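# Clip red and black leads onto their matching strips

## Task

Attach each lead's clip firmly to the exposed metal of its own strip, the red clip on the strip with the red sleeve and the black clip on the strip with the black sleeve. Do not bend either strip, and do not unplug either lead.

## Robot and tools

Robot: two six-joint arms, left_arm and right_arm, each ending in a two-finger gripper. Joint order everywhere is waist, shoulder, elbow, forearm roll, wrist pitch, wrist roll. left_arm's fingers are rigid. right_arm's fingers can fold: only a grip on the outer quarter of the pads (near the tips) squeezes as commanded. Nearer the palm they wrap and pull the part in, so narrow parts may slip or be held loosely, and fingertips pushed into a surface fold easily and spoil the next grip.

Frames: all hand positions, velocities and orientations are in the scene frame. Its origin is at table-top height, midway between the arms. +z is up, +x points out over the table, and left_arm is on the +y side. Image left and right do not match these names. Calibrated bases: left_arm at (+0.041, +0.535, 0) m, right_arm at (-0.028, -0.508, 0) m, both turned very slightly about z. Gripper axes: fingers point along its +z and open and close along its y. end_effector_position is the point between closed pads. Fingertips reach about 33 mm past it at gaps up to 40 mm, and about 9 mm past it when fully open.

A row is 18 numbers, each in [-1, 1]. It is always the full row for both arms. For left_arm: 6 joint numbers, then gripper position, force_limit and speed. Then the same 9 for right_arm. Joint numbers are scaled offsets, not absolute angles. They count from the arm's Joint targets at the start of the action or move, not from the previous row. 1.0 equals 1.553 rad for waist and shoulder, 2.33 rad for elbow, and 2.913 rad for the three wrist joints. Sending 0 for every joint keeps the arm where it is told to be. Gripper numbers are absolute commands. Position +1 is open at 140 mm, about -0.8 is where the pads touch, and -1 closes until blocked. force_limit runs from about 14 N per pad at -1 up to 58 N at +1. Speed runs from about 30 mm/s at -1 to 250 mm/s at +1, and fast closes grip much harder. To leave a gripper unchanged, repeat its last three numbers; a 0 counts as a command. Stated joint ranges: elbow ±2.792 rad, every other joint ±6.283 rad. Asking more than 0.010 rad past a range end gets the action refused.

execute_actions(actions, cameras): a list of actions. Each action is up to 15 rows, one per 1/30 s step, and the last row is held for the steps left. An empty list returns the state plus all camera images.

move(target, speed, blend, stop_force, zero, blocking, cameras): target is one 18-number row, or a list of up to 15 rows. Each row's joint offsets count from the same starting Joint targets. All joints move together along smooth paths, so the gripper traces a curve. speed is the top speed in rad/s of the joint with farthest to go: 0.01 to 3.92, default 0.5. blend, in rad, rounds corners in a list; 0 stops at each target. stop_force, 10 to 80 N, ends an arm's path when a push against its motion is felt. Use it with a slow speed, and leave it out when backing off a contact. zero (default true) resets the force baseline first. blocking=false returns early but cannot be combined with stop_force. The result adds a move: line. done means the arm is at rest on target. off_target means it is at rest but more than 0.01 rad away. Other endings are moving, held and fault. Paths do not avoid obstacles, and arms are stiff, so aiming past a firm contact can fault.

wait(seconds 0 to 10) lets the scene run. stop brakes a running move. zoom_image(camera, region [x0,y0,x1,y1], at most 504 by 504 pixels) enlarges part of the newest image from cam_high, cam_left_wrist or cam_right_wrist. clear_fault(arm) clears a reported torque or force fault. finished_scene(scene) ends the scene for good, so call it only when both clips stay on with the robot let go.

Results: Joint positions, velocities, targets and torques are listed per arm in joint order, in rad and rad/s. Also given are end_effector_position in m and quat_wxyz. object_status: 0 moving, 1 blocked while opening, 2 blocked while closing (a grip), 3 reached its position or pads met. Check for 2 after closing. position_measured is in counts: 3 is open, 139 is about 60 mm, 230 is pads touching. Other lines are external joint torques, flange force along the gripper axes, and a 7x7 wrist depth grid in mm. 'joint command not followed' means the clearance check between the arms changed the command. 'joint sent to its limit' means a joint was capped at its range end. MOTOR HOT warns of an over-temperature stop.

Avoid: forces of 144 N or more, or joint contact torque at its limit (elbow 144, wrist joints 40.5 N m). Either stops the arm until clear_fault. Avoid arm-to-arm presses, and closing a gripper on the other arm's fingers. Avoid dropping parts, letting things fall off the table, hard hits, yanking the leads out, and bending the strips. Avoid twisting stiff things, or holding weight far off centre. Each arm stop costs. Faster solving is better, and thinking time counts as robot time.

Each tool is called after "Call:" as name(argument=value, ...), one argument or row to a line, values as JSON.

## Session

Call:
execute_actions(
  actions=[],
)

Scene clock: 0.00 s.
left_arm: end_effector_position=(+0.8497, -0.2158, +0.1648) position_measured=3 object_status=3 end_effector_quat_wxyz=(-0.079, -0.611, +0.757, -0.218) | right_arm: end_effector_position=(+0.2210, -0.6605, +0.2069) position_measured=3 object_status=3 end_effector_quat_wxyz=(-0.369, +0.079, +0.913, -0.155)
Joint positions: left_arm=[-0.723 0.768 1.05 -0.288 0.932 2.769] | right_arm=[-0.263 0.066 2.155 -0.391 1.659 -1.512]
Joint velocities: within noise
Joint torques (N m): no reading
External joint torques (N m): no reading
Flange force (N): no reading
Wrist depth (mm): cam_left_wrist=[407 381 356 334 317 299 282 / 393 370 344 326 309 292 277 / 383 362 336 317 301 286 272 / 371 346 329 309 294 277 266 / - 110 320 302 289 133 259 / - 325 313 296 281 132 91 / - 324 304 289 276 263 -] | cam_right_wrist=[- 787 642 572 472 271 257 / - - 554 466 394 323 326 / 759 - 501 - 402 354 316 / 636 539 480 - - - - / - 121 - - 335 138 114 / - 105 - - - - 102 / - - - 329 - 280 -]
Joint targets: left_arm=[-0.723 0.768 1.050 -0.288 0.932 2.769] | right_arm=[-0.263 0.066 2.155 -0.391 1.659 -1.512]
Tool commands: left_gripper/position=+1.0 left_gripper/force_limit=+1.0 left_gripper/speed=+1.0 right_gripper/position=+1.0 right_gripper/force_limit=+1.0 right_gripper/speed=+1.0

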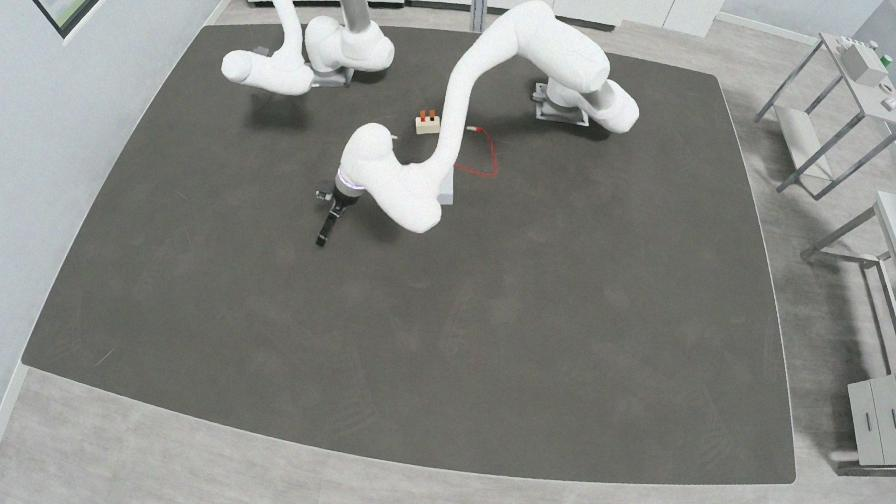

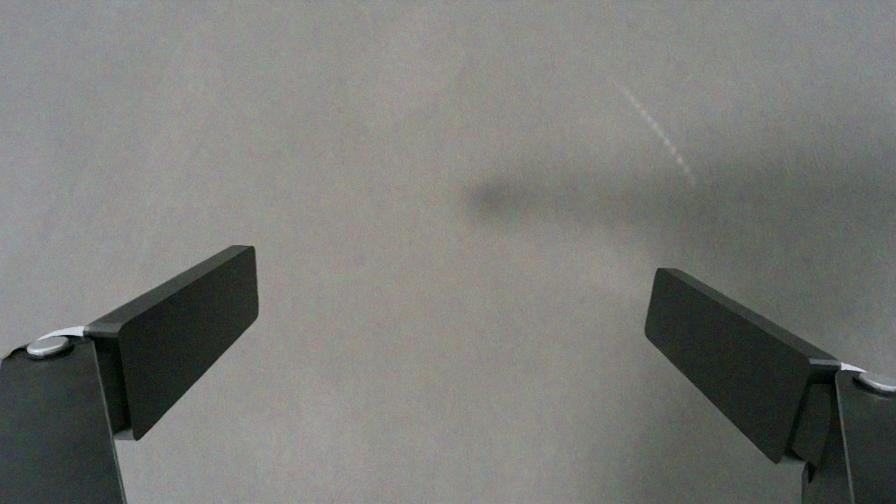

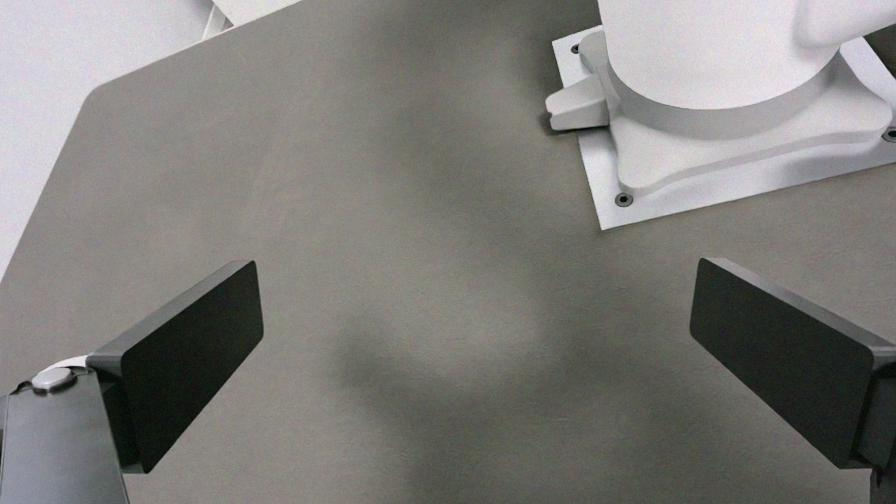

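Call:
zoom_image(
  camera="cam_high",
  region=[360, 80, 540, 240],
)

Scaled by 2.800 from the camera's 896x504 image, which has a finer 1280x720 frame.

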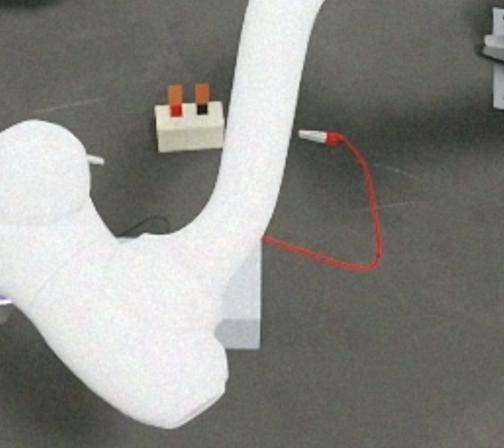

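Call:
move(
  target=[-0.182,-0.6375,0.2996,0.0989,0.2348,-0.2125,1,1,1,0.5628,-0.1713,-0.1433,0.1342,-0.0477,0.7391,1,1,1],
  speed=1.0,
  cameras=["all"],
)

Scene clock: 98.50 s.
left_arm: end_effector_position=(+0.3004, +0.2001, +0.4498) position_measured=3 object_status=3 end_effector_quat_wxyz=(+0.000, +0.706, -0.708, +0.000) | right_arm: end_effector_position=(+0.2999, -0.2191, +0.3999) position_measured=3 object_status=3 end_effector_quat_wxyz=(+0.000, +0.706, +0.708, +0.001)
Joint positions: left_arm=[-1.006 -0.222 1.748 0 1.616 2.15] | right_arm=[0.612 -0.2 1.821 0 1.52 0.641]
Joint torques (N m): left_arm=[2.28 -25.86 -39.71 4.23 0.05 0.38] | right_arm=[-1.52 -18.69 -40.44 4.49 0.33 -0.74]
External joint torques (N m): left_arm=[-2.24 6.33 -2.7 0.1 -0.1 -0.38] | right_arm=[1.5 -2.99 -2.28 -0.06 -0.37 0.74]
Flange force (N): left_arm=[14.3 -3.3 -5.3] | right_arm=[2.9 -4.5 -3.5]
Wrist depth (mm): cam_left_wrist=[520 451 522 524 528 528 539 / 539 531 538 544 552 - 560 / 560 558 575 560 573 582 580 / 595 141 593 595 605 599 593 / - 110 605 633 628 125 640 / - 643 656 663 589 123 91 / - 679 692 697 486 439 -] | cam_right_wrist=[- 500 502 - 510 479 505 / 527 - 491 - 516 - - / 542 537 - - 540 - - / 560 557 - 556 - 545 - / 437 121 - 585 583 137 108 / - 113 625 - 609 615 102 / - 445 642 - 636 - 94]
Joint targets: left_arm=[-1.006 -0.222 1.748 0.000 1.616 2.150] | right_arm=[0.612 -0.200 1.821 0.000 1.520 0.641]
move: done
camera_calibration:
cam_left_wrist: T_world_to_cam=[[-0.998308, -0.0564574, 0.0139368, 0.311825], [-0.0509404, 0.964614, 0.2587, -0.273668], [-0.0280491, 0.257552, -0.965857, 0.53675], [0, 0, 0, 1]] pos_world=[0.312412, 0.143347, 0.584876]
cam_right_wrist: T_world_to_cam=[[0.999896, -0.0140876, -0.00311402, -0.292831], [-0.0126846, -0.961216, 0.275505, -0.300634], [-0.00687445, -0.275437, -0.961295, 0.468484], [0, 0, 0, 1]] pos_world=[0.292208, -0.164061, 0.532266]

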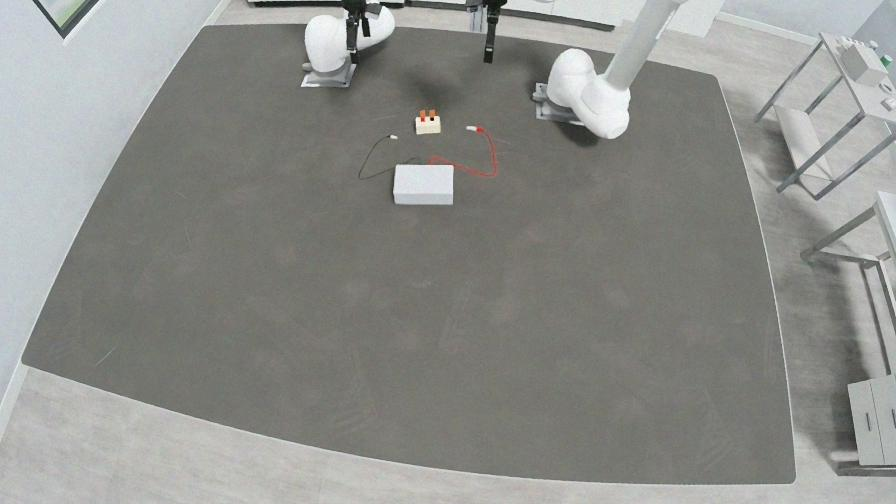

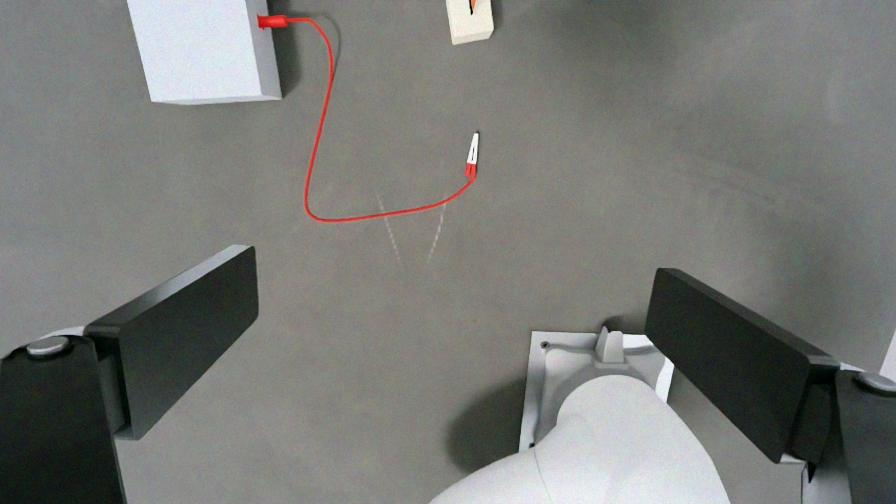

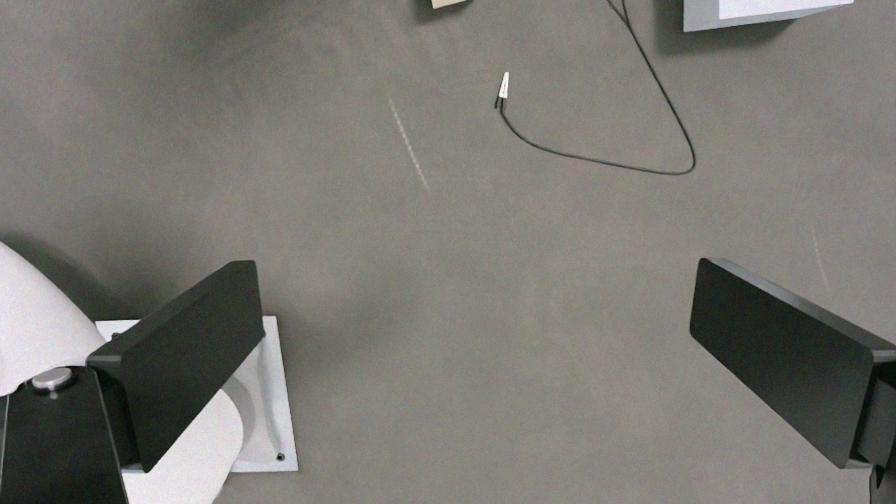

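Call:
zoom_image(
  camera="cam_high",
  region=[370, 90, 510, 190],
)

Call:
zoom_image(
  camera="cam_left_wrist",
  region=[430, 110, 530, 200],
)

Call:
zoom_image(
  camera="cam_right_wrist",
  region=[470, 50, 550, 120],
)

Call:
zoom_image(
  camera="cam_left_wrist",
  region=[420, 0, 520, 60],
)

Scaled by 3.600 from the camera's 896x504 image, which has a finer 1280x720 frame.

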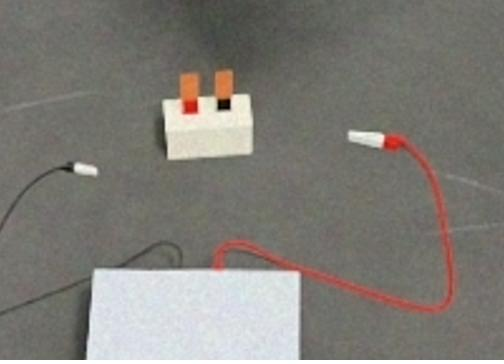

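Scaled by 5.040 from the camera's 896x504 image, which has a finer 1280x720 frame.

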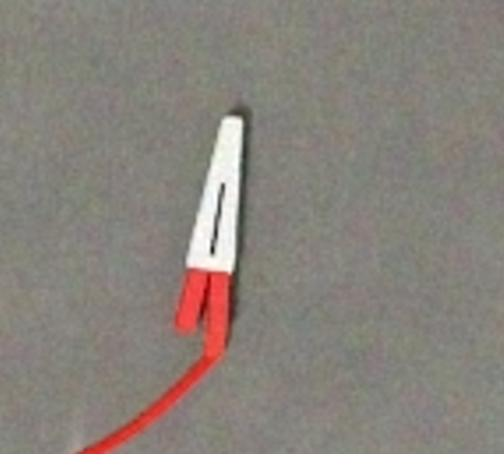

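Scaled by 6.300 from the camera's 896x504 image, which has a finer 1280x720 frame.

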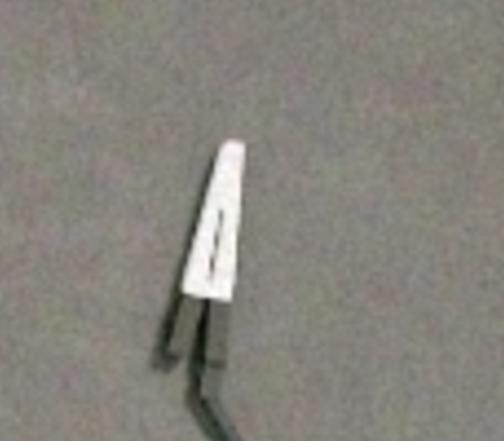

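Scaled by 5.040 from the camera's 896x504 image, which has a finer 1280x720 frame.

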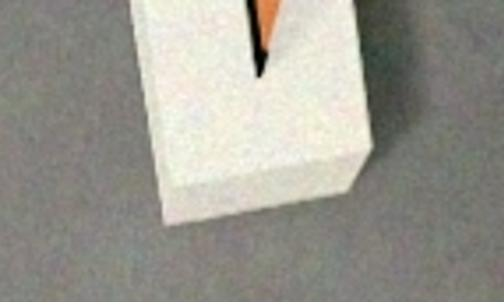

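Call:
move(
  target=[-0.1133,0.2647,-0.0569,0,-0.0958,-0.0612,1,1,1,-0.58,0,0,0,0,0,1,1,1],
  speed=1.0,
  cameras=["all"],
)

Call:
zoom_image(
  camera="cam_left_wrist",
  region=[350, 60, 600, 310],
)

Scene clock: 147.13 s.
left_arm: end_effector_position=(+0.3310, -0.0597, +0.2995) position_measured=3 object_status=3 end_effector_quat_wxyz=(+0.000, +0.707, -0.707, +0.000) | right_arm: end_effector_position=(+0.4019, -0.5854, +0.3999) position_measured=3 object_status=3 end_effector_quat_wxyz=(+0.000, +0.944, +0.330, +0.000)
Joint positions: left_arm=[-1.182 0.189 1.616 0 1.337 1.972] | right_arm=[-0.289 -0.2 1.821 0 1.52 0.641]
Joint torques (N m): left_arm=[2.21 -69.14 -38.6 4.15 -0.02 0.35] | right_arm=[0.54 -19.2 -40.42 4.58 0.37 -0.56]
External joint torques (N m): left_arm=[-2.15 8.13 -2.64 0.07 -0.03 -0.35] | right_arm=[-0.35 -2.52 -2.4 -0.14 -0.42 0.56]
Flange force (N): left_arm=[17.5 -4.3 -0.6] | right_arm=[-0.2 -1.0 -3.6]
Wrist depth (mm): cam_left_wrist=[383 385 388 388 392 394 398 / 402 404 402 406 410 410 417 / 406 359 424 421 429 434 429 / 436 359 439 441 448 451 455 / - 110 462 467 469 133 474 / - 480 484 490 496 124 91 / - - 520 517 520 528 -] | cam_right_wrist=[500 - - - 520 - 490 / 525 - 515 514 529 520 512 / 536 514 541 531 - - 536 / 549 - - - - 567 563 / - 122 - - - 138 108 / - 113 - 640 - - 102 / - 451 - 640 700 648 -]
Joint targets: left_arm=[-1.182 0.189 1.616 0.000 1.337 1.972] | right_arm=[-0.289 -0.200 1.821 0.000 1.520 0.641]
move: done
camera_calibration:
cam_left_wrist: T_world_to_cam=[[-0.998185, -0.058652, 0.0136614, 0.329734], [-0.0531444, 0.964609, 0.258273, 0.0182246], [-0.0283261, 0.257078, -0.965975, 0.459421], [0, 0, 0, 1]] pos_world=[0.343118, -0.116347, 0.434578]
cam_right_wrist: T_world_to_cam=[[0.609779, -0.792565, -0.00311271, -0.698778], [-0.761395, -0.586879, 0.275411, -0.131417], [-0.220108, -0.16557, -0.961322, 0.518294], [0, 0, 0, 1]] pos_world=[0.440121, -0.545139, 0.532266]

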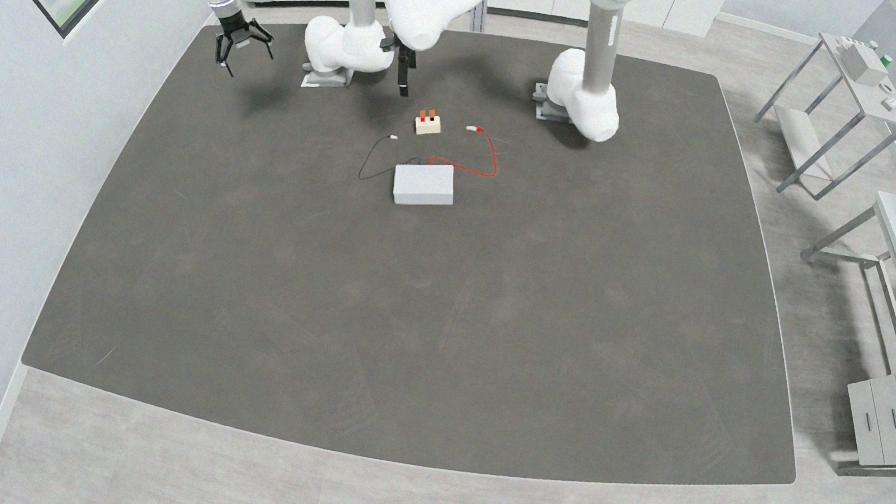

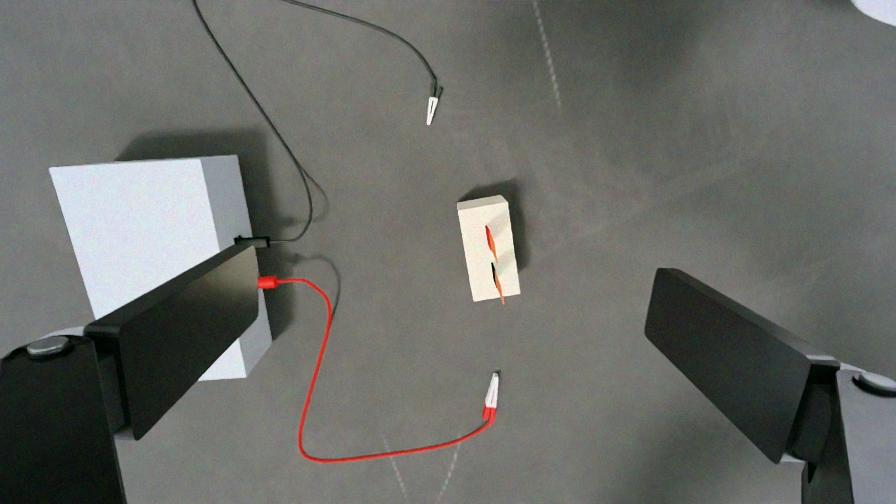

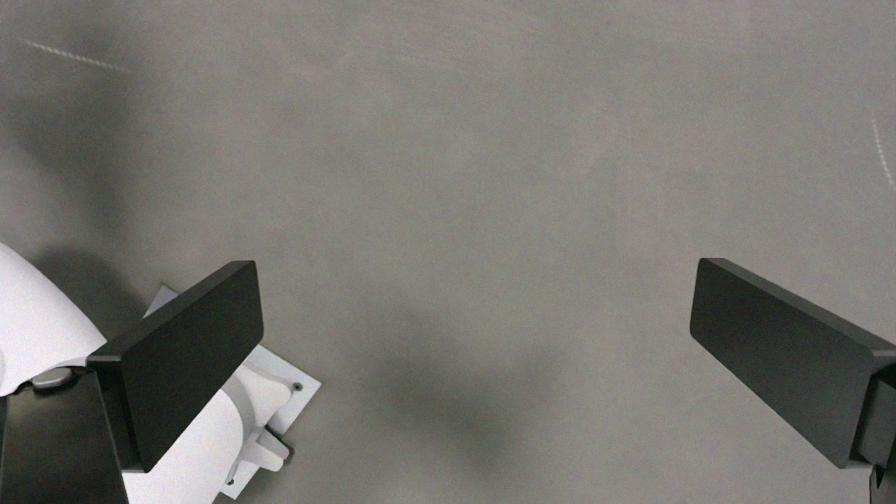

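Scaled by 2.016 from the camera's 896x504 image, which has a finer 1280x720 frame.

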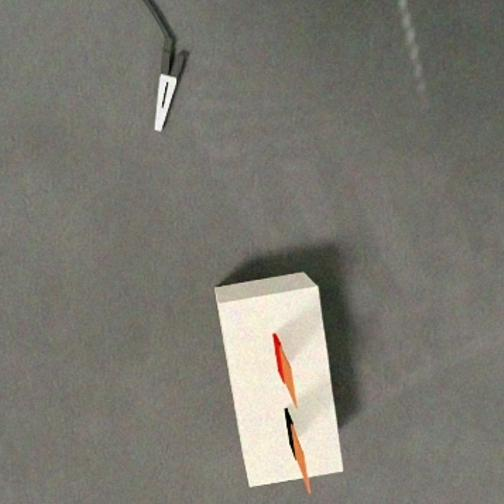

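Call:
zoom_image(
  camera="cam_left_wrist",
  region=[460, 360, 530, 430],
)

Call:
zoom_image(
  camera="cam_left_wrist",
  region=[400, 70, 470, 140],
)

Call:
zoom_image(
  camera="cam_left_wrist",
  region=[440, 180, 540, 310],
)

Scaled by 7.200 from the camera's 896x504 image, which has a finer 1280x720 frame.

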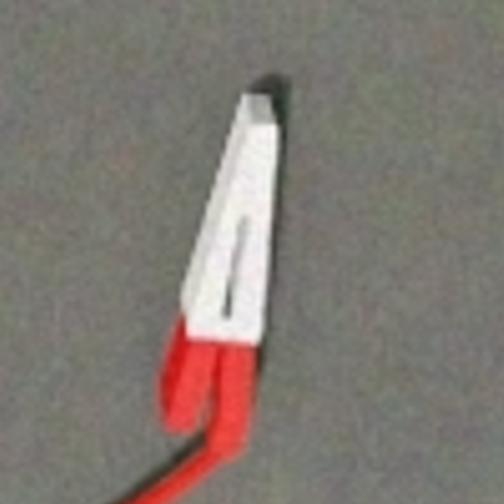

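Scaled by 7.200 from the camera's 896x504 image, which has a finer 1280x720 frame.

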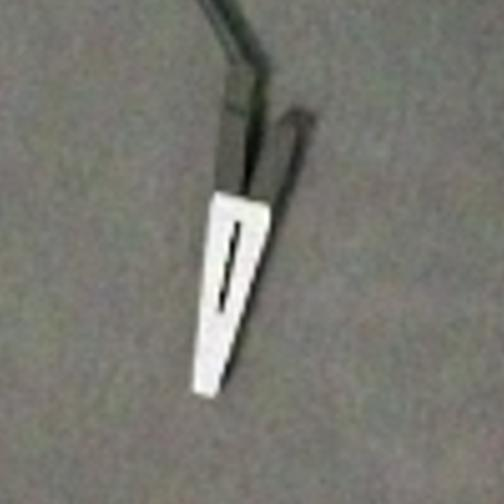

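Scaled by 3.877 from the camera's 896x504 image, which has a finer 1280x720 frame.

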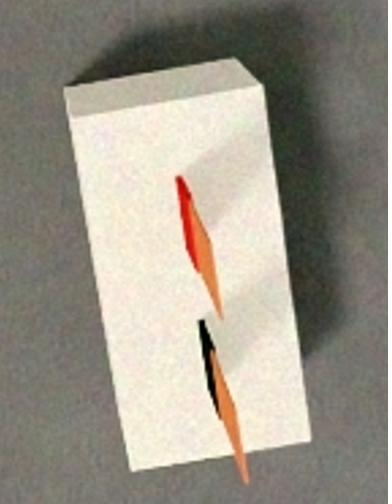

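Call:
move(
  target=[0.07,-0.1448,0.2866,0,-0.1522,0.0571,-0.333,-1,-0.5,0,0,0,0,0,0,1,1,1],
  speed=0.8,
  cameras=["cam_left_wrist"],
)

Call:
zoom_image(
  camera="cam_left_wrist",
  region=[250, 200, 650, 504],
)

Scene clock: 254.87 s.
left_arm: end_effector_position=(+0.2734, +0.1904, +0.0895) position_measured=171 object_status=0 end_effector_quat_wxyz=(+0.000, +0.687, -0.727, +0.000) | right_arm: end_effector_position=(+0.4019, -0.5854, +0.3999) position_measured=3 object_status=3 end_effector_quat_wxyz=(+0.000, +0.944, +0.330, +0.000)
Joint positions: left_arm=[-1.073 -0.036 2.283 0 0.893 2.138] | right_arm=[-0.289 -0.2 1.821 0 1.52 0.641]
Joint torques (N m): left_arm=[2.19 -35.85 -30.98 3.31 0.11 0.33] | right_arm=[-1.68 -19.37 -40.44 4.52 0.36 -0.53]
External joint torques (N m): left_arm=[-2.17 6.57 -2.02 0.06 -0.15 -0.33] | right_arm=[1.64 -2.06 -2.27 -0.1 -0.41 0.53]
Flange force (N): left_arm=[14.5 -3.5 7.1] | right_arm=[3.8 -3.2 -3.3]
Wrist depth (mm): cam_left_wrist=[198 200 201 202 203 204 206 / 207 207 209 210 212 214 215 / 215 217 218 220 221 223 225 / 226 226 228 230 230 233 235 / 236 234 96 241 122 243 247 / 245 - - 254 74 96 258 / - 67 - 267 - - 66] | cam_right_wrist=[- - 491 484 - 500 512 / - 513 495 516 503 506 521 / 538 536 521 - 517 - 538 / - - 572 553 - 559 589 / - 122 585 589 587 138 114 / - 112 - 612 - - 102 / - 456 644 - - - -]
Joint targets: left_arm=[-1.073 -0.036 2.283 0.000 0.893 2.138] | right_arm=[-0.289 -0.200 1.821 0.000 1.520 0.641]
move: done
camera_calibration:
cam_left_wrist: T_world_to_cam=[[-0.999908, -0.000993573, 0.0135443, 0.279336], [0.00253392, 0.966157, 0.257942, -0.187379], [-0.0133422, 0.257953, -0.966065, 0.186457], [0, 0, 0, 1]] pos_world=[0.282272, 0.133218, 0.224679]
Images, in order (width x height): cam_left_wrist 896x504.

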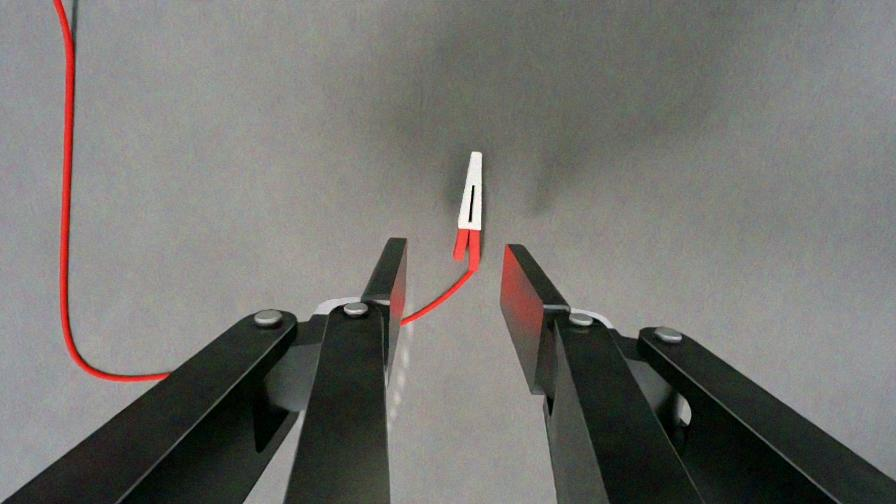

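Scaled by 1.260 from the camera's 896x504 image, which has a finer 1280x720 frame.

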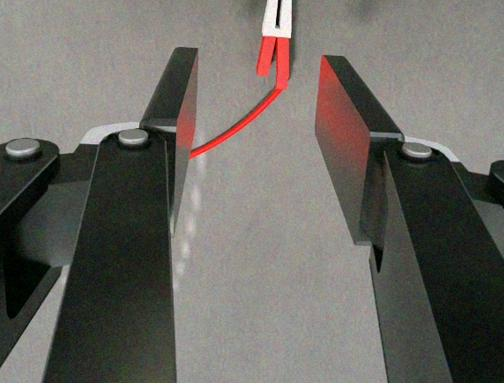

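Call:
move(
  target=[-0.0059,0.029,0.0218,0,-0.0329,-0.0032,-0.333,-1,-0.5,0,0,0,0,0,0,1,1,1],
  speed=0.3,
  cameras=["cam_left_wrist"],
)

Call:
zoom_image(
  camera="cam_left_wrist",
  region=[350, 100, 600, 350],
)

Scene clock: 284.63 s.
left_arm: end_effector_position=(+0.2666, +0.1949, +0.0498) position_measured=171 object_status=3 end_effector_quat_wxyz=(+0.000, +0.687, -0.727, +0.000) | right_arm: end_effector_position=(+0.4019, -0.5854, +0.3999) position_measured=3 object_status=3 end_effector_quat_wxyz=(+0.000, +0.944, +0.330, +0.000)
Joint positions: left_arm=[-1.082 0.009 2.334 0 0.798 2.129] | right_arm=[-0.289 -0.2 1.821 0 1.52 0.641]
Joint torques (N m): left_arm=[2.28 -37.64 -27.55 3.07 0.43 0.35] | right_arm=[-1.81 -19.41 -40.37 4.57 0.36 -0.53]
External joint torques (N m): left_arm=[-2.21 5.98 -2.86 0.03 -0.48 -0.35] | right_arm=[1.85 -2.25 -2.38 -0.14 -0.4 0.53]
Flange force (N): left_arm=[14.7 -3.2 7.9] | right_arm=[4.0 -3.6 -3.6]
Wrist depth (mm): cam_left_wrist=[163 164 165 166 168 168 169 / 170 171 172 173 174 175 177 / 178 178 180 180 182 184 185 / 186 187 188 186 190 192 194 / 195 193 95 197 122 200 201 / - - - 209 75 96 214 / - 67 - 220 - - 66] | cam_right_wrist=[517 - 502 490 485 - - / - 521 - 508 524 - - / - - - 540 539 - 535 / - 539 555 - 571 - 566 / - 122 578 - 602 138 108 / - 113 - - 618 - 102 / - 449 - 689 601 - -]
Joint targets: left_arm=[-1.082 0.009 2.334 0.000 0.798 2.129] | right_arm=[-0.289 -0.200 1.821 0.000 1.520 0.641]
move: done
camera_calibration:
cam_left_wrist: T_world_to_cam=[[-0.999907, -0.00111676, 0.0136137, 0.273083], [0.00243282, 0.966157, 0.257944, -0.181441], [-0.013441, 0.257953, -0.966064, 0.146879], [0, 0, 0, 1]] pos_world=[0.275473, 0.137718, 0.184979]
Images, in order (width x height): cam_left_wrist 896x504.

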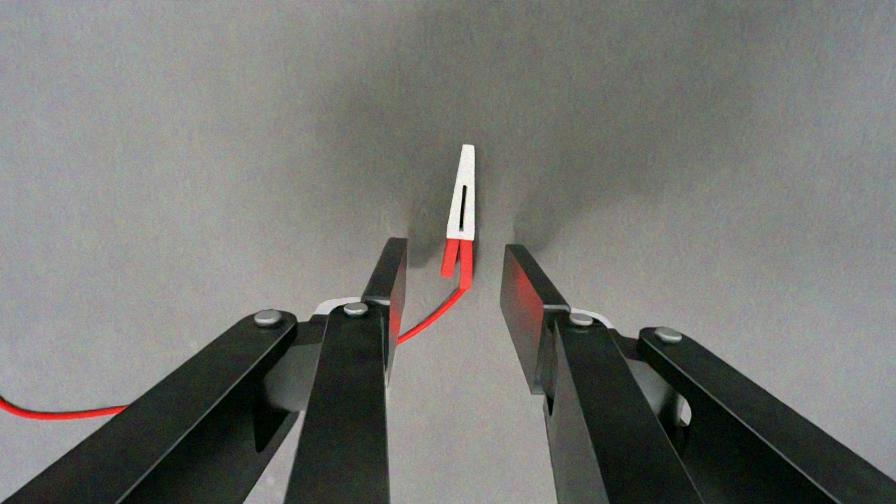

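Scaled by 2.016 from the camera's 896x504 image, which has a finer 1280x720 frame.

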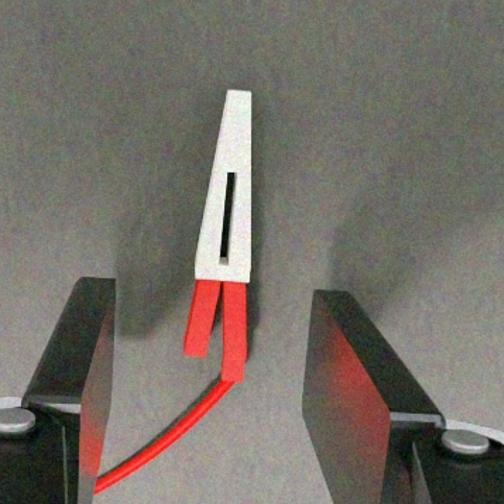

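Call:
move(
  target=[0.003,0.0012,0.0047,0,-0.0044,0.0016,-0.333,-1,-0.5,0,0,0,0,0,0,1,1,1],
  speed=0.2,
)

Call:
move(
  target=[0,0.0212,0.0075,0,-0.0173,0,-0.333,-1,-0.5,0,0,0,0,0,0,1,1,1],
  speed=0.02,
  stop_force=10,
  cameras=["cam_left_wrist"],
)

Scene clock: 310.67 s.
left_arm: end_effector_position=(+0.2663, +0.1994, +0.0447) position_measured=171 object_status=3 end_effector_quat_wxyz=(+0.000, +0.687, -0.727, +0.000) | right_arm: end_effector_position=(+0.4019, -0.5854, +0.3999) position_measured=3 object_status=3 end_effector_quat_wxyz=(+0.000, +0.944, +0.330, +0.000)
Joint positions: left_arm=[-1.078 0.011 2.345 0 0.785 2.133] | right_arm=[-0.289 -0.2 1.821 0 1.52 0.641]
Joint torques (N m): left_arm=[3 -37.74 -27.32 3.02 0.17 0.3] | right_arm=[-1.93 -19.44 -40.35 4.54 0.33 -0.5]
External joint torques (N m): left_arm=[-2.99 6.51 -2.72 0.05 -0.22 -0.3] | right_arm=[1.92 -2.42 -2.46 -0.11 -0.38 0.5]
Flange force (N): left_arm=[16.2 -2.0 8.5] | right_arm=[4.0 -3.8 -3.8]
Wrist depth (mm): cam_left_wrist=[159 159 161 161 163 164 164 / 165 166 167 169 170 171 172 / 173 173 175 176 177 178 180 / 180 181 182 181 184 187 188 / 190 188 96 193 117 196 198 / - - - 202 75 96 208 / - 67 - 214 - - 66] | cam_right_wrist=[513 497 523 - - 496 499 / 528 521 516 - 523 518 524 / - - 541 542 - 539 532 / 567 571 - - - 553 565 / - 122 582 - 586 137 114 / - 113 606 612 - - 102 / - 456 - - - - -]
Joint targets: left_arm=[-1.078 0.011 2.345 0.000 0.785 2.133] | right_arm=[-0.289 -0.200 1.821 0.000 1.520 0.641]
move: done

Scene clock: 312.73 s.
left_arm: end_effector_position=(+0.2663, +0.1993, +0.0332) position_measured=171 object_status=3 end_effector_quat_wxyz=(+0.000, +0.687, -0.727, +0.000) | right_arm: end_effector_position=(+0.4019, -0.5854, +0.3999) position_measured=3 object_status=3 end_effector_quat_wxyz=(+0.000, +0.944, +0.330, +0.000)
Joint positions: left_arm=[-1.078 0.03 2.355 0 0.756 2.133] | right_arm=[-0.289 -0.2 1.821 0 1.52 0.641]
Joint torques (N m): left_arm=[1.53 -20.7 -17.11 2.74 -3.77 0.37] | right_arm=[-1.99 -19.15 -40.39 4.56 0.32 -0.54]
External joint torques (N m): left_arm=[-1.52 -11.47 -11.9 0.21 3.72 -0.37] | right_arm=[1.93 -2.78 -2.49 -0.13 -0.36 0.54]
Flange force (N): left_arm=[4.0 2.8 -38.8] | right_arm=[3.7 -4.3 -3.9]
Wrist depth (mm): cam_left_wrist=[149 150 150 151 152 153 154 / 155 156 157 158 159 159 161 / 162 163 163 163 166 167 169 / 169 170 171 171 171 175 176 / 177 176 96 179 117 182 185 / - - - 190 75 - 194 / - 67 - 199 - - 67] | cam_right_wrist=[- - - 501 487 - 499 / - - - 520 524 523 - / 543 - - 554 - 542 - / 554 - - 568 - 138 - / - 122 598 573 - 138 108 / - 113 572 - - - 102 / - 449 - 631 662 - -]
Joint targets: left_arm=[-1.078 0.030 2.355 0.000 0.756 2.133] | right_arm=[-0.289 -0.200 1.821 0.000 1.520 0.641]
move: contact (left_arm); left_arm: the wrist pitch is farthest, 0.021 rad from its target
camera_calibration:
cam_left_wrist: T_world_to_cam=[[-0.999907, -0.00111421, 0.0136144, 0.273013], [0.00243547, 0.966157, 0.257944, -0.181314], [-0.013441, 0.257953, -0.966064, 0.129729], [0, 0, 0, 1]] pos_world=[0.275173, 0.142018, 0.168379]
Images, in order (width x height): cam_left_wrist 896x504.

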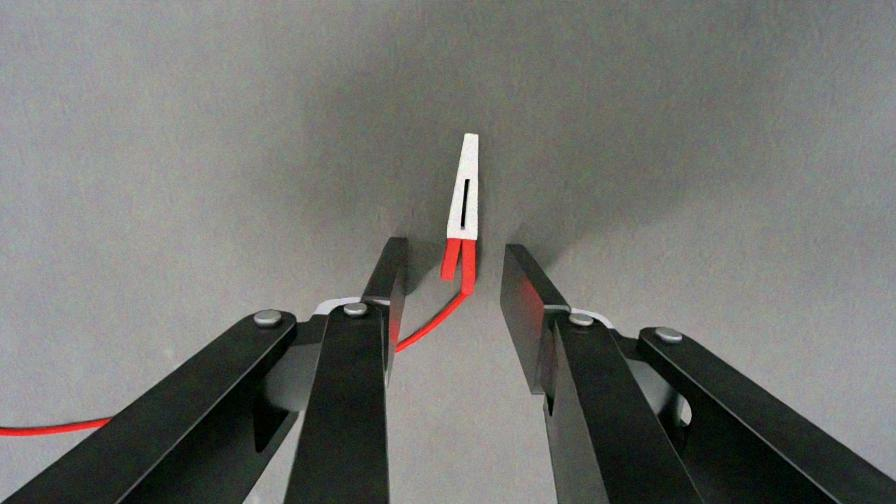

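Call:
move(
  target=[0.0014,-0.0041,0.0003,0,0.0021,0.0007,-0.333,-1,-0.5,0,0,0,0,0,0,1,1,1],
  speed=0.1,
)

Call:
move(
  target=[0,0,0,0,0,0,-1,-1,-1,0,0,0,0,0,0,1,1,1],
)

Call:
wait(
  seconds=1.5,
  cameras=["cam_left_wrist"],
)

Call:
zoom_image(
  camera="cam_left_wrist",
  region=[370, 100, 570, 300],
)

Scene clock: 326.23 s.
left_arm: end_effector_position=(+0.2662, +0.2013, +0.0355) position_measured=171 object_status=3 end_effector_quat_wxyz=(+0.000, +0.687, -0.727, +0.000) | right_arm: end_effector_position=(+0.4019, -0.5854, +0.3999) position_measured=3 object_status=3 end_effector_quat_wxyz=(+0.000, +0.944, +0.330, +0.000)
Joint positions: left_arm=[-1.076 0.024 2.356 0 0.762 2.135] | right_arm=[-0.289 -0.2 1.821 0 1.52 0.641]
Joint torques (N m): left_arm=[1.91 -39.23 -26.76 2.98 0.05 0.34] | right_arm=[-1.82 -19.34 -40.4 4.54 0.33 -0.53]
External joint torques (N m): left_arm=[-1.89 7.53 -2.43 -0.01 -0.1 -0.34] | right_arm=[1.91 -2.34 -2.27 -0.12 -0.37 0.53]
Flange force (N): left_arm=[15.6 -4.9 10.5] | right_arm=[4.0 -4.0 -3.4]
Wrist depth (mm): cam_left_wrist=[150 151 152 153 154 155 156 / 157 157 159 160 161 161 163 / 164 164 166 167 168 169 170 / 171 172 173 172 174 177 178 / 179 178 96 182 117 185 188 / 187 - - 193 75 96 196 / - 67 - 203 - - 67] | cam_right_wrist=[- - 513 - - 492 - / - - 506 - - 528 511 / 557 - - 503 - 532 541 / 589 561 582 565 567 538 - / 462 122 589 571 572 138 108 / - 113 637 631 - - 102 / - 456 639 639 639 - -]
Joint targets: left_arm=[-1.076 0.024 2.356 0.000 0.762 2.135] | right_arm=[-0.289 -0.200 1.821 0.000 1.520 0.641]
move: done

Scene clock: 327.50 s.
left_arm: end_effector_position=(+0.2662, +0.2013, +0.0355) position_measured=216 object_status=0 end_effector_quat_wxyz=(+0.000, +0.687, -0.727, +0.000) | right_arm: end_effector_position=(+0.4019, -0.5854, +0.3999) position_measured=3 object_status=3 end_effector_quat_wxyz=(+0.000, +0.944, +0.330, +0.000)
Joint positions: left_arm=[-1.076 0.024 2.356 0 0.762 2.135] | right_arm=[-0.289 -0.2 1.821 0 1.52 0.641]
Joint torques (N m): left_arm=[2.31 -37.76 -26.42 2.91 0.13 0.39] | right_arm=[-1.81 -19.39 -40.43 4.52 0.33 -0.51]
External joint torques (N m): left_arm=[-2.28 5.96 -2.8 0.07 -0.18 -0.39] | right_arm=[1.84 -2.33 -2.3 -0.09 -0.37 0.51]
Flange force (N): left_arm=[14.7 -2.8 7.8] | right_arm=[3.8 -3.8 -3.5]
Wrist depth (mm): cam_left_wrist=[150 151 152 153 154 155 156 / 157 158 159 160 161 161 163 / 164 164 166 167 168 169 171 / 171 172 173 172 176 177 179 / 179 180 178 108 105 186 187 / 188 - 80 189 83 192 198 / - - - - - 68 206] | cam_right_wrist=[494 498 - - - 507 - / - - 527 - - 511 515 / - 534 551 557 - - 537 / 560 553 556 560 - - - / - 121 578 - - 138 108 / - 113 - 616 612 - 102 / - 446 655 - - 663 97]
Joint targets: left_arm=[-1.076 0.024 2.356 0.000 0.762 2.135] | right_arm=[-0.289 -0.200 1.821 0.000 1.520 0.641]
move: done

Scene clock: 329.00 s.
left_arm: end_effector_position=(+0.2662, +0.2013, +0.0355) position_measured=216 object_status=2 end_effector_quat_wxyz=(+0.000, +0.687, -0.727, +0.000) | right_arm: end_effector_position=(+0.4019, -0.5854, +0.3999) position_measured=3 object_status=3 end_effector_quat_wxyz=(+0.000, +0.944, +0.330, +0.000)
Joint positions: left_arm=[-1.076 0.024 2.356 0 0.762 2.135] | right_arm=[-0.289 -0.2 1.821 0 1.52 0.641]
Joint torques (N m): left_arm=[3.02 -38.72 -26.39 2.94 0.1 0.36] | right_arm=[-1.91 -19.33 -40.43 4.54 0.32 -0.54]
External joint torques (N m): left_arm=[-3 6.92 -2.89 0.04 -0.15 -0.36] | right_arm=[2.19 -2.98 -2.34 -0.1 -0.35 0.53]
Flange force (N): left_arm=[17.0 -2.4 9.3] | right_arm=[3.8 -5.1 -3.7]
Wrist depth (mm): cam_left_wrist=[150 152 152 153 154 155 156 / 157 158 159 159 161 162 163 / 163 164 166 167 168 169 171 / 171 172 173 171 175 177 178 / 179 181 179 108 105 186 187 / 188 - 80 189 83 192 198 / - - - - - 68 206] | cam_right_wrist=[- 497 - - - - - / - - 535 534 510 520 - / 540 547 - 537 524 539 - / 559 556 543 535 - - 590 / - 121 585 594 - 138 108 / - 113 581 605 - - 102 / - 456 658 624 - - -]
Joint targets: left_arm=[-1.076 0.024 2.356 0.000 0.762 2.135] | right_arm=[-0.289 -0.200 1.821 0.000 1.520 0.641]
Tool commands: left_gripper/position=-1.0 left_gripper/force_limit=-1.0 left_gripper/speed=-1.0 right_gripper/position=+1.0 right_gripper/force_limit=+1.0 right_gripper/speed=+1.0
wait: 1.50 s; at rest by 0.17 s
camera_calibration:
cam_left_wrist: T_world_to_cam=[[-0.999904, -0.00127246, 0.0137786, 0.27288], [0.00233057, 0.96605, 0.258344, -0.183837], [-0.0136395, 0.258351, -0.965955, 0.131314], [0, 0, 0, 1]] pos_world=[0.275073, 0.144018, 0.170577]
Images, in order (width x height): cam_left_wrist 896x504.

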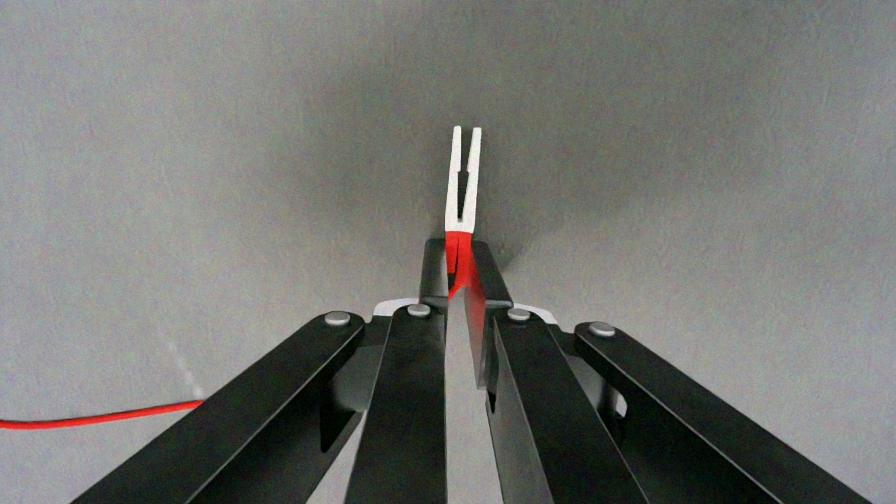

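Scaled by 2.520 from the camera's 896x504 image, which has a finer 1280x720 frame.

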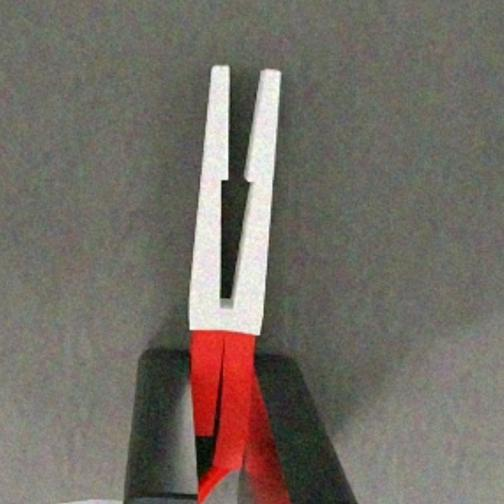

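Call:
move(
  target=[
    [0,-0.0984,-0.0515,0,0.0936,0,-1,-1,-1,0,0,0,0,0,0,1,1,1],
    [0.0322,0.0768,-0.2295,0,0.1427,0.506,-1,-1,-1,0,0,0,0,0,0,1,1,1],
    [-0.1032,0.1858,-0.28,0,0.1249,0.9228,-1,-1,-1,0,0,0,0,0,0,1,1,1],
  ],
  speed=[0.2,0.6,0.6],
  blend=[0.03,0.1,0],
  cameras=["cam_high","cam_left_wrist"],
)

Call:
zoom_image(
  camera="cam_high",
  region=[370, 60, 530, 200],
)

Call:
zoom_image(
  camera="cam_left_wrist",
  region=[340, 50, 560, 270],
)

Scene clock: 361.87 s.
left_arm: end_effector_position=(+0.3104, -0.1072, +0.1695) position_measured=216 object_status=2 end_effector_quat_wxyz=(+0.000, +0.619, +0.786, +0.000) | right_arm: end_effector_position=(+0.4019, -0.5854, +0.3999) position_measured=3 object_status=3 end_effector_quat_wxyz=(+0.000, +0.944, +0.330, +0.000)
Joint positions: left_arm=[-1.236 0.312 1.703 0 1.126 4.823] | right_arm=[-0.289 -0.2 1.821 0 1.52 0.641]
Joint torques (N m): left_arm=[2.05 -78.48 -35.58 3.82 0.21 0.47] | right_arm=[-1.62 -19.36 -40.41 4.55 0.35 -0.51]
External joint torques (N m): left_arm=[-2.04 8.31 -2.53 0.11 -0.17 -0.47] | right_arm=[1.76 -2.65 -2.43 -0.11 -0.39 0.51]
Flange force (N): left_arm=[-17.4 -0.8 3.5] | right_arm=[3.4 -3.9 -3.7]
Wrist depth (mm): cam_left_wrist=[269 271 272 235 272 278 266 / 280 282 283 279 288 289 257 / 292 297 295 297 299 303 253 / 305 306 309 165 312 314 254 / 318 320 317 101 120 331 333 / 334 - 80 - 83 343 354 / - - - - - 68 366] | cam_right_wrist=[- - - 502 - - - / 515 509 518 535 - - 516 / - 530 - - 540 - 531 / - - 573 - 566 541 540 / - 121 598 - - 137 108 / - 113 - - - - 102 / - 450 624 - 663 - -]
Joint targets: left_arm=[-1.236 0.312 1.703 0.000 1.126 4.823] | right_arm=[-0.289 -0.200 1.821 0.000 1.520 0.641]
move: done
camera_calibration:
cam_left_wrist: T_world_to_cam=[[0.95676, 0.290526, 0.0143549, -0.261272], [0.277107, -0.925353, 0.258715, -0.208612], [0.0884468, -0.243551, -0.965847, 0.255582], [0, 0, 0, 1]] pos_world=[0.285177, -0.0548862, 0.304575]
Images, in order (width x height): cam_high 896x504, cam_left_wrist 896x504.

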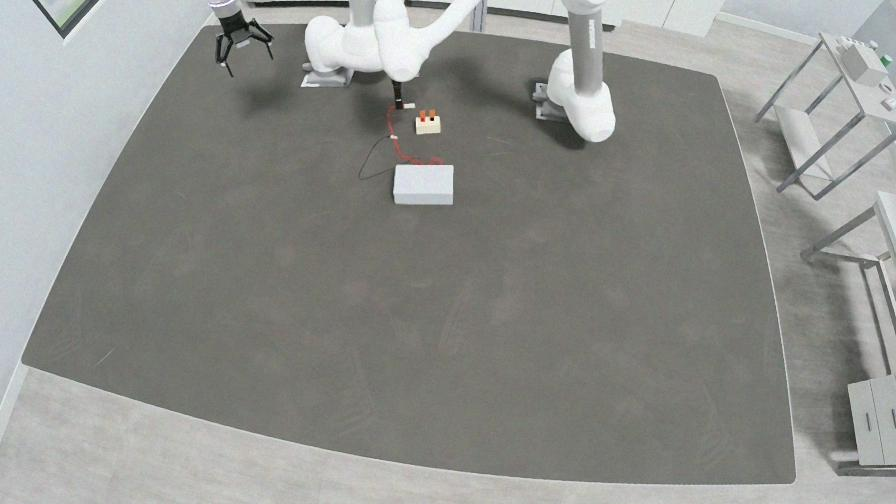

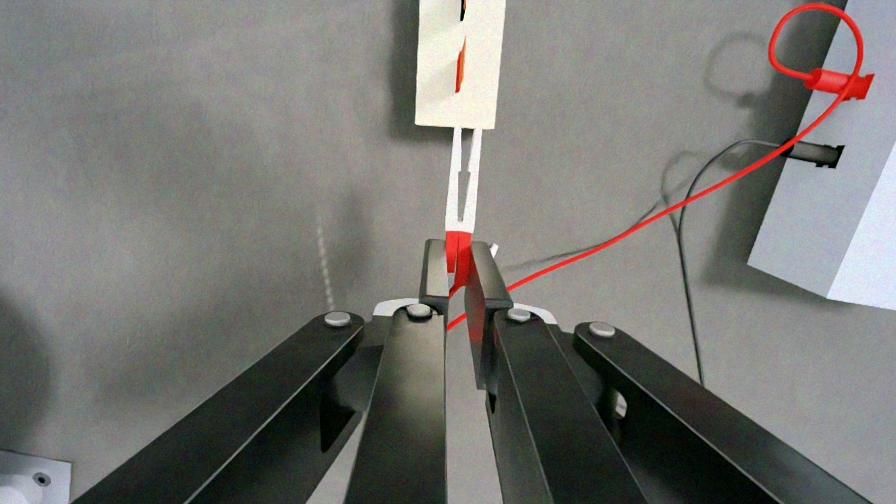

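Scaled by 3.150 from the camera's 896x504 image, which has a finer 1280x720 frame.

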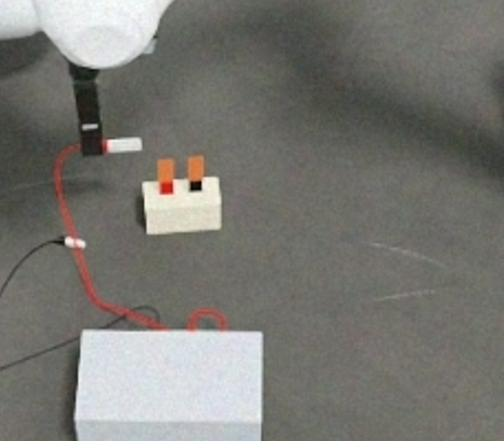

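Scaled by 2.291 from the camera's 896x504 image, which has a finer 1280x720 frame.

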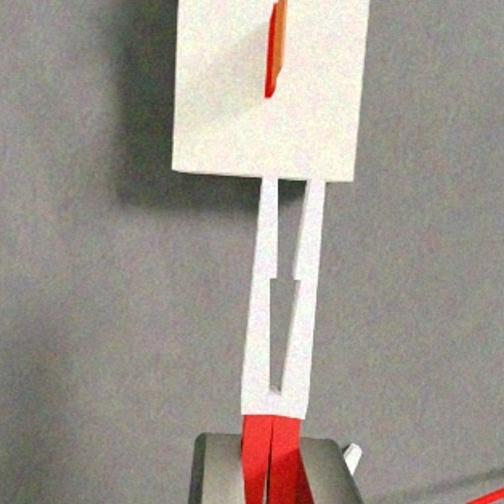

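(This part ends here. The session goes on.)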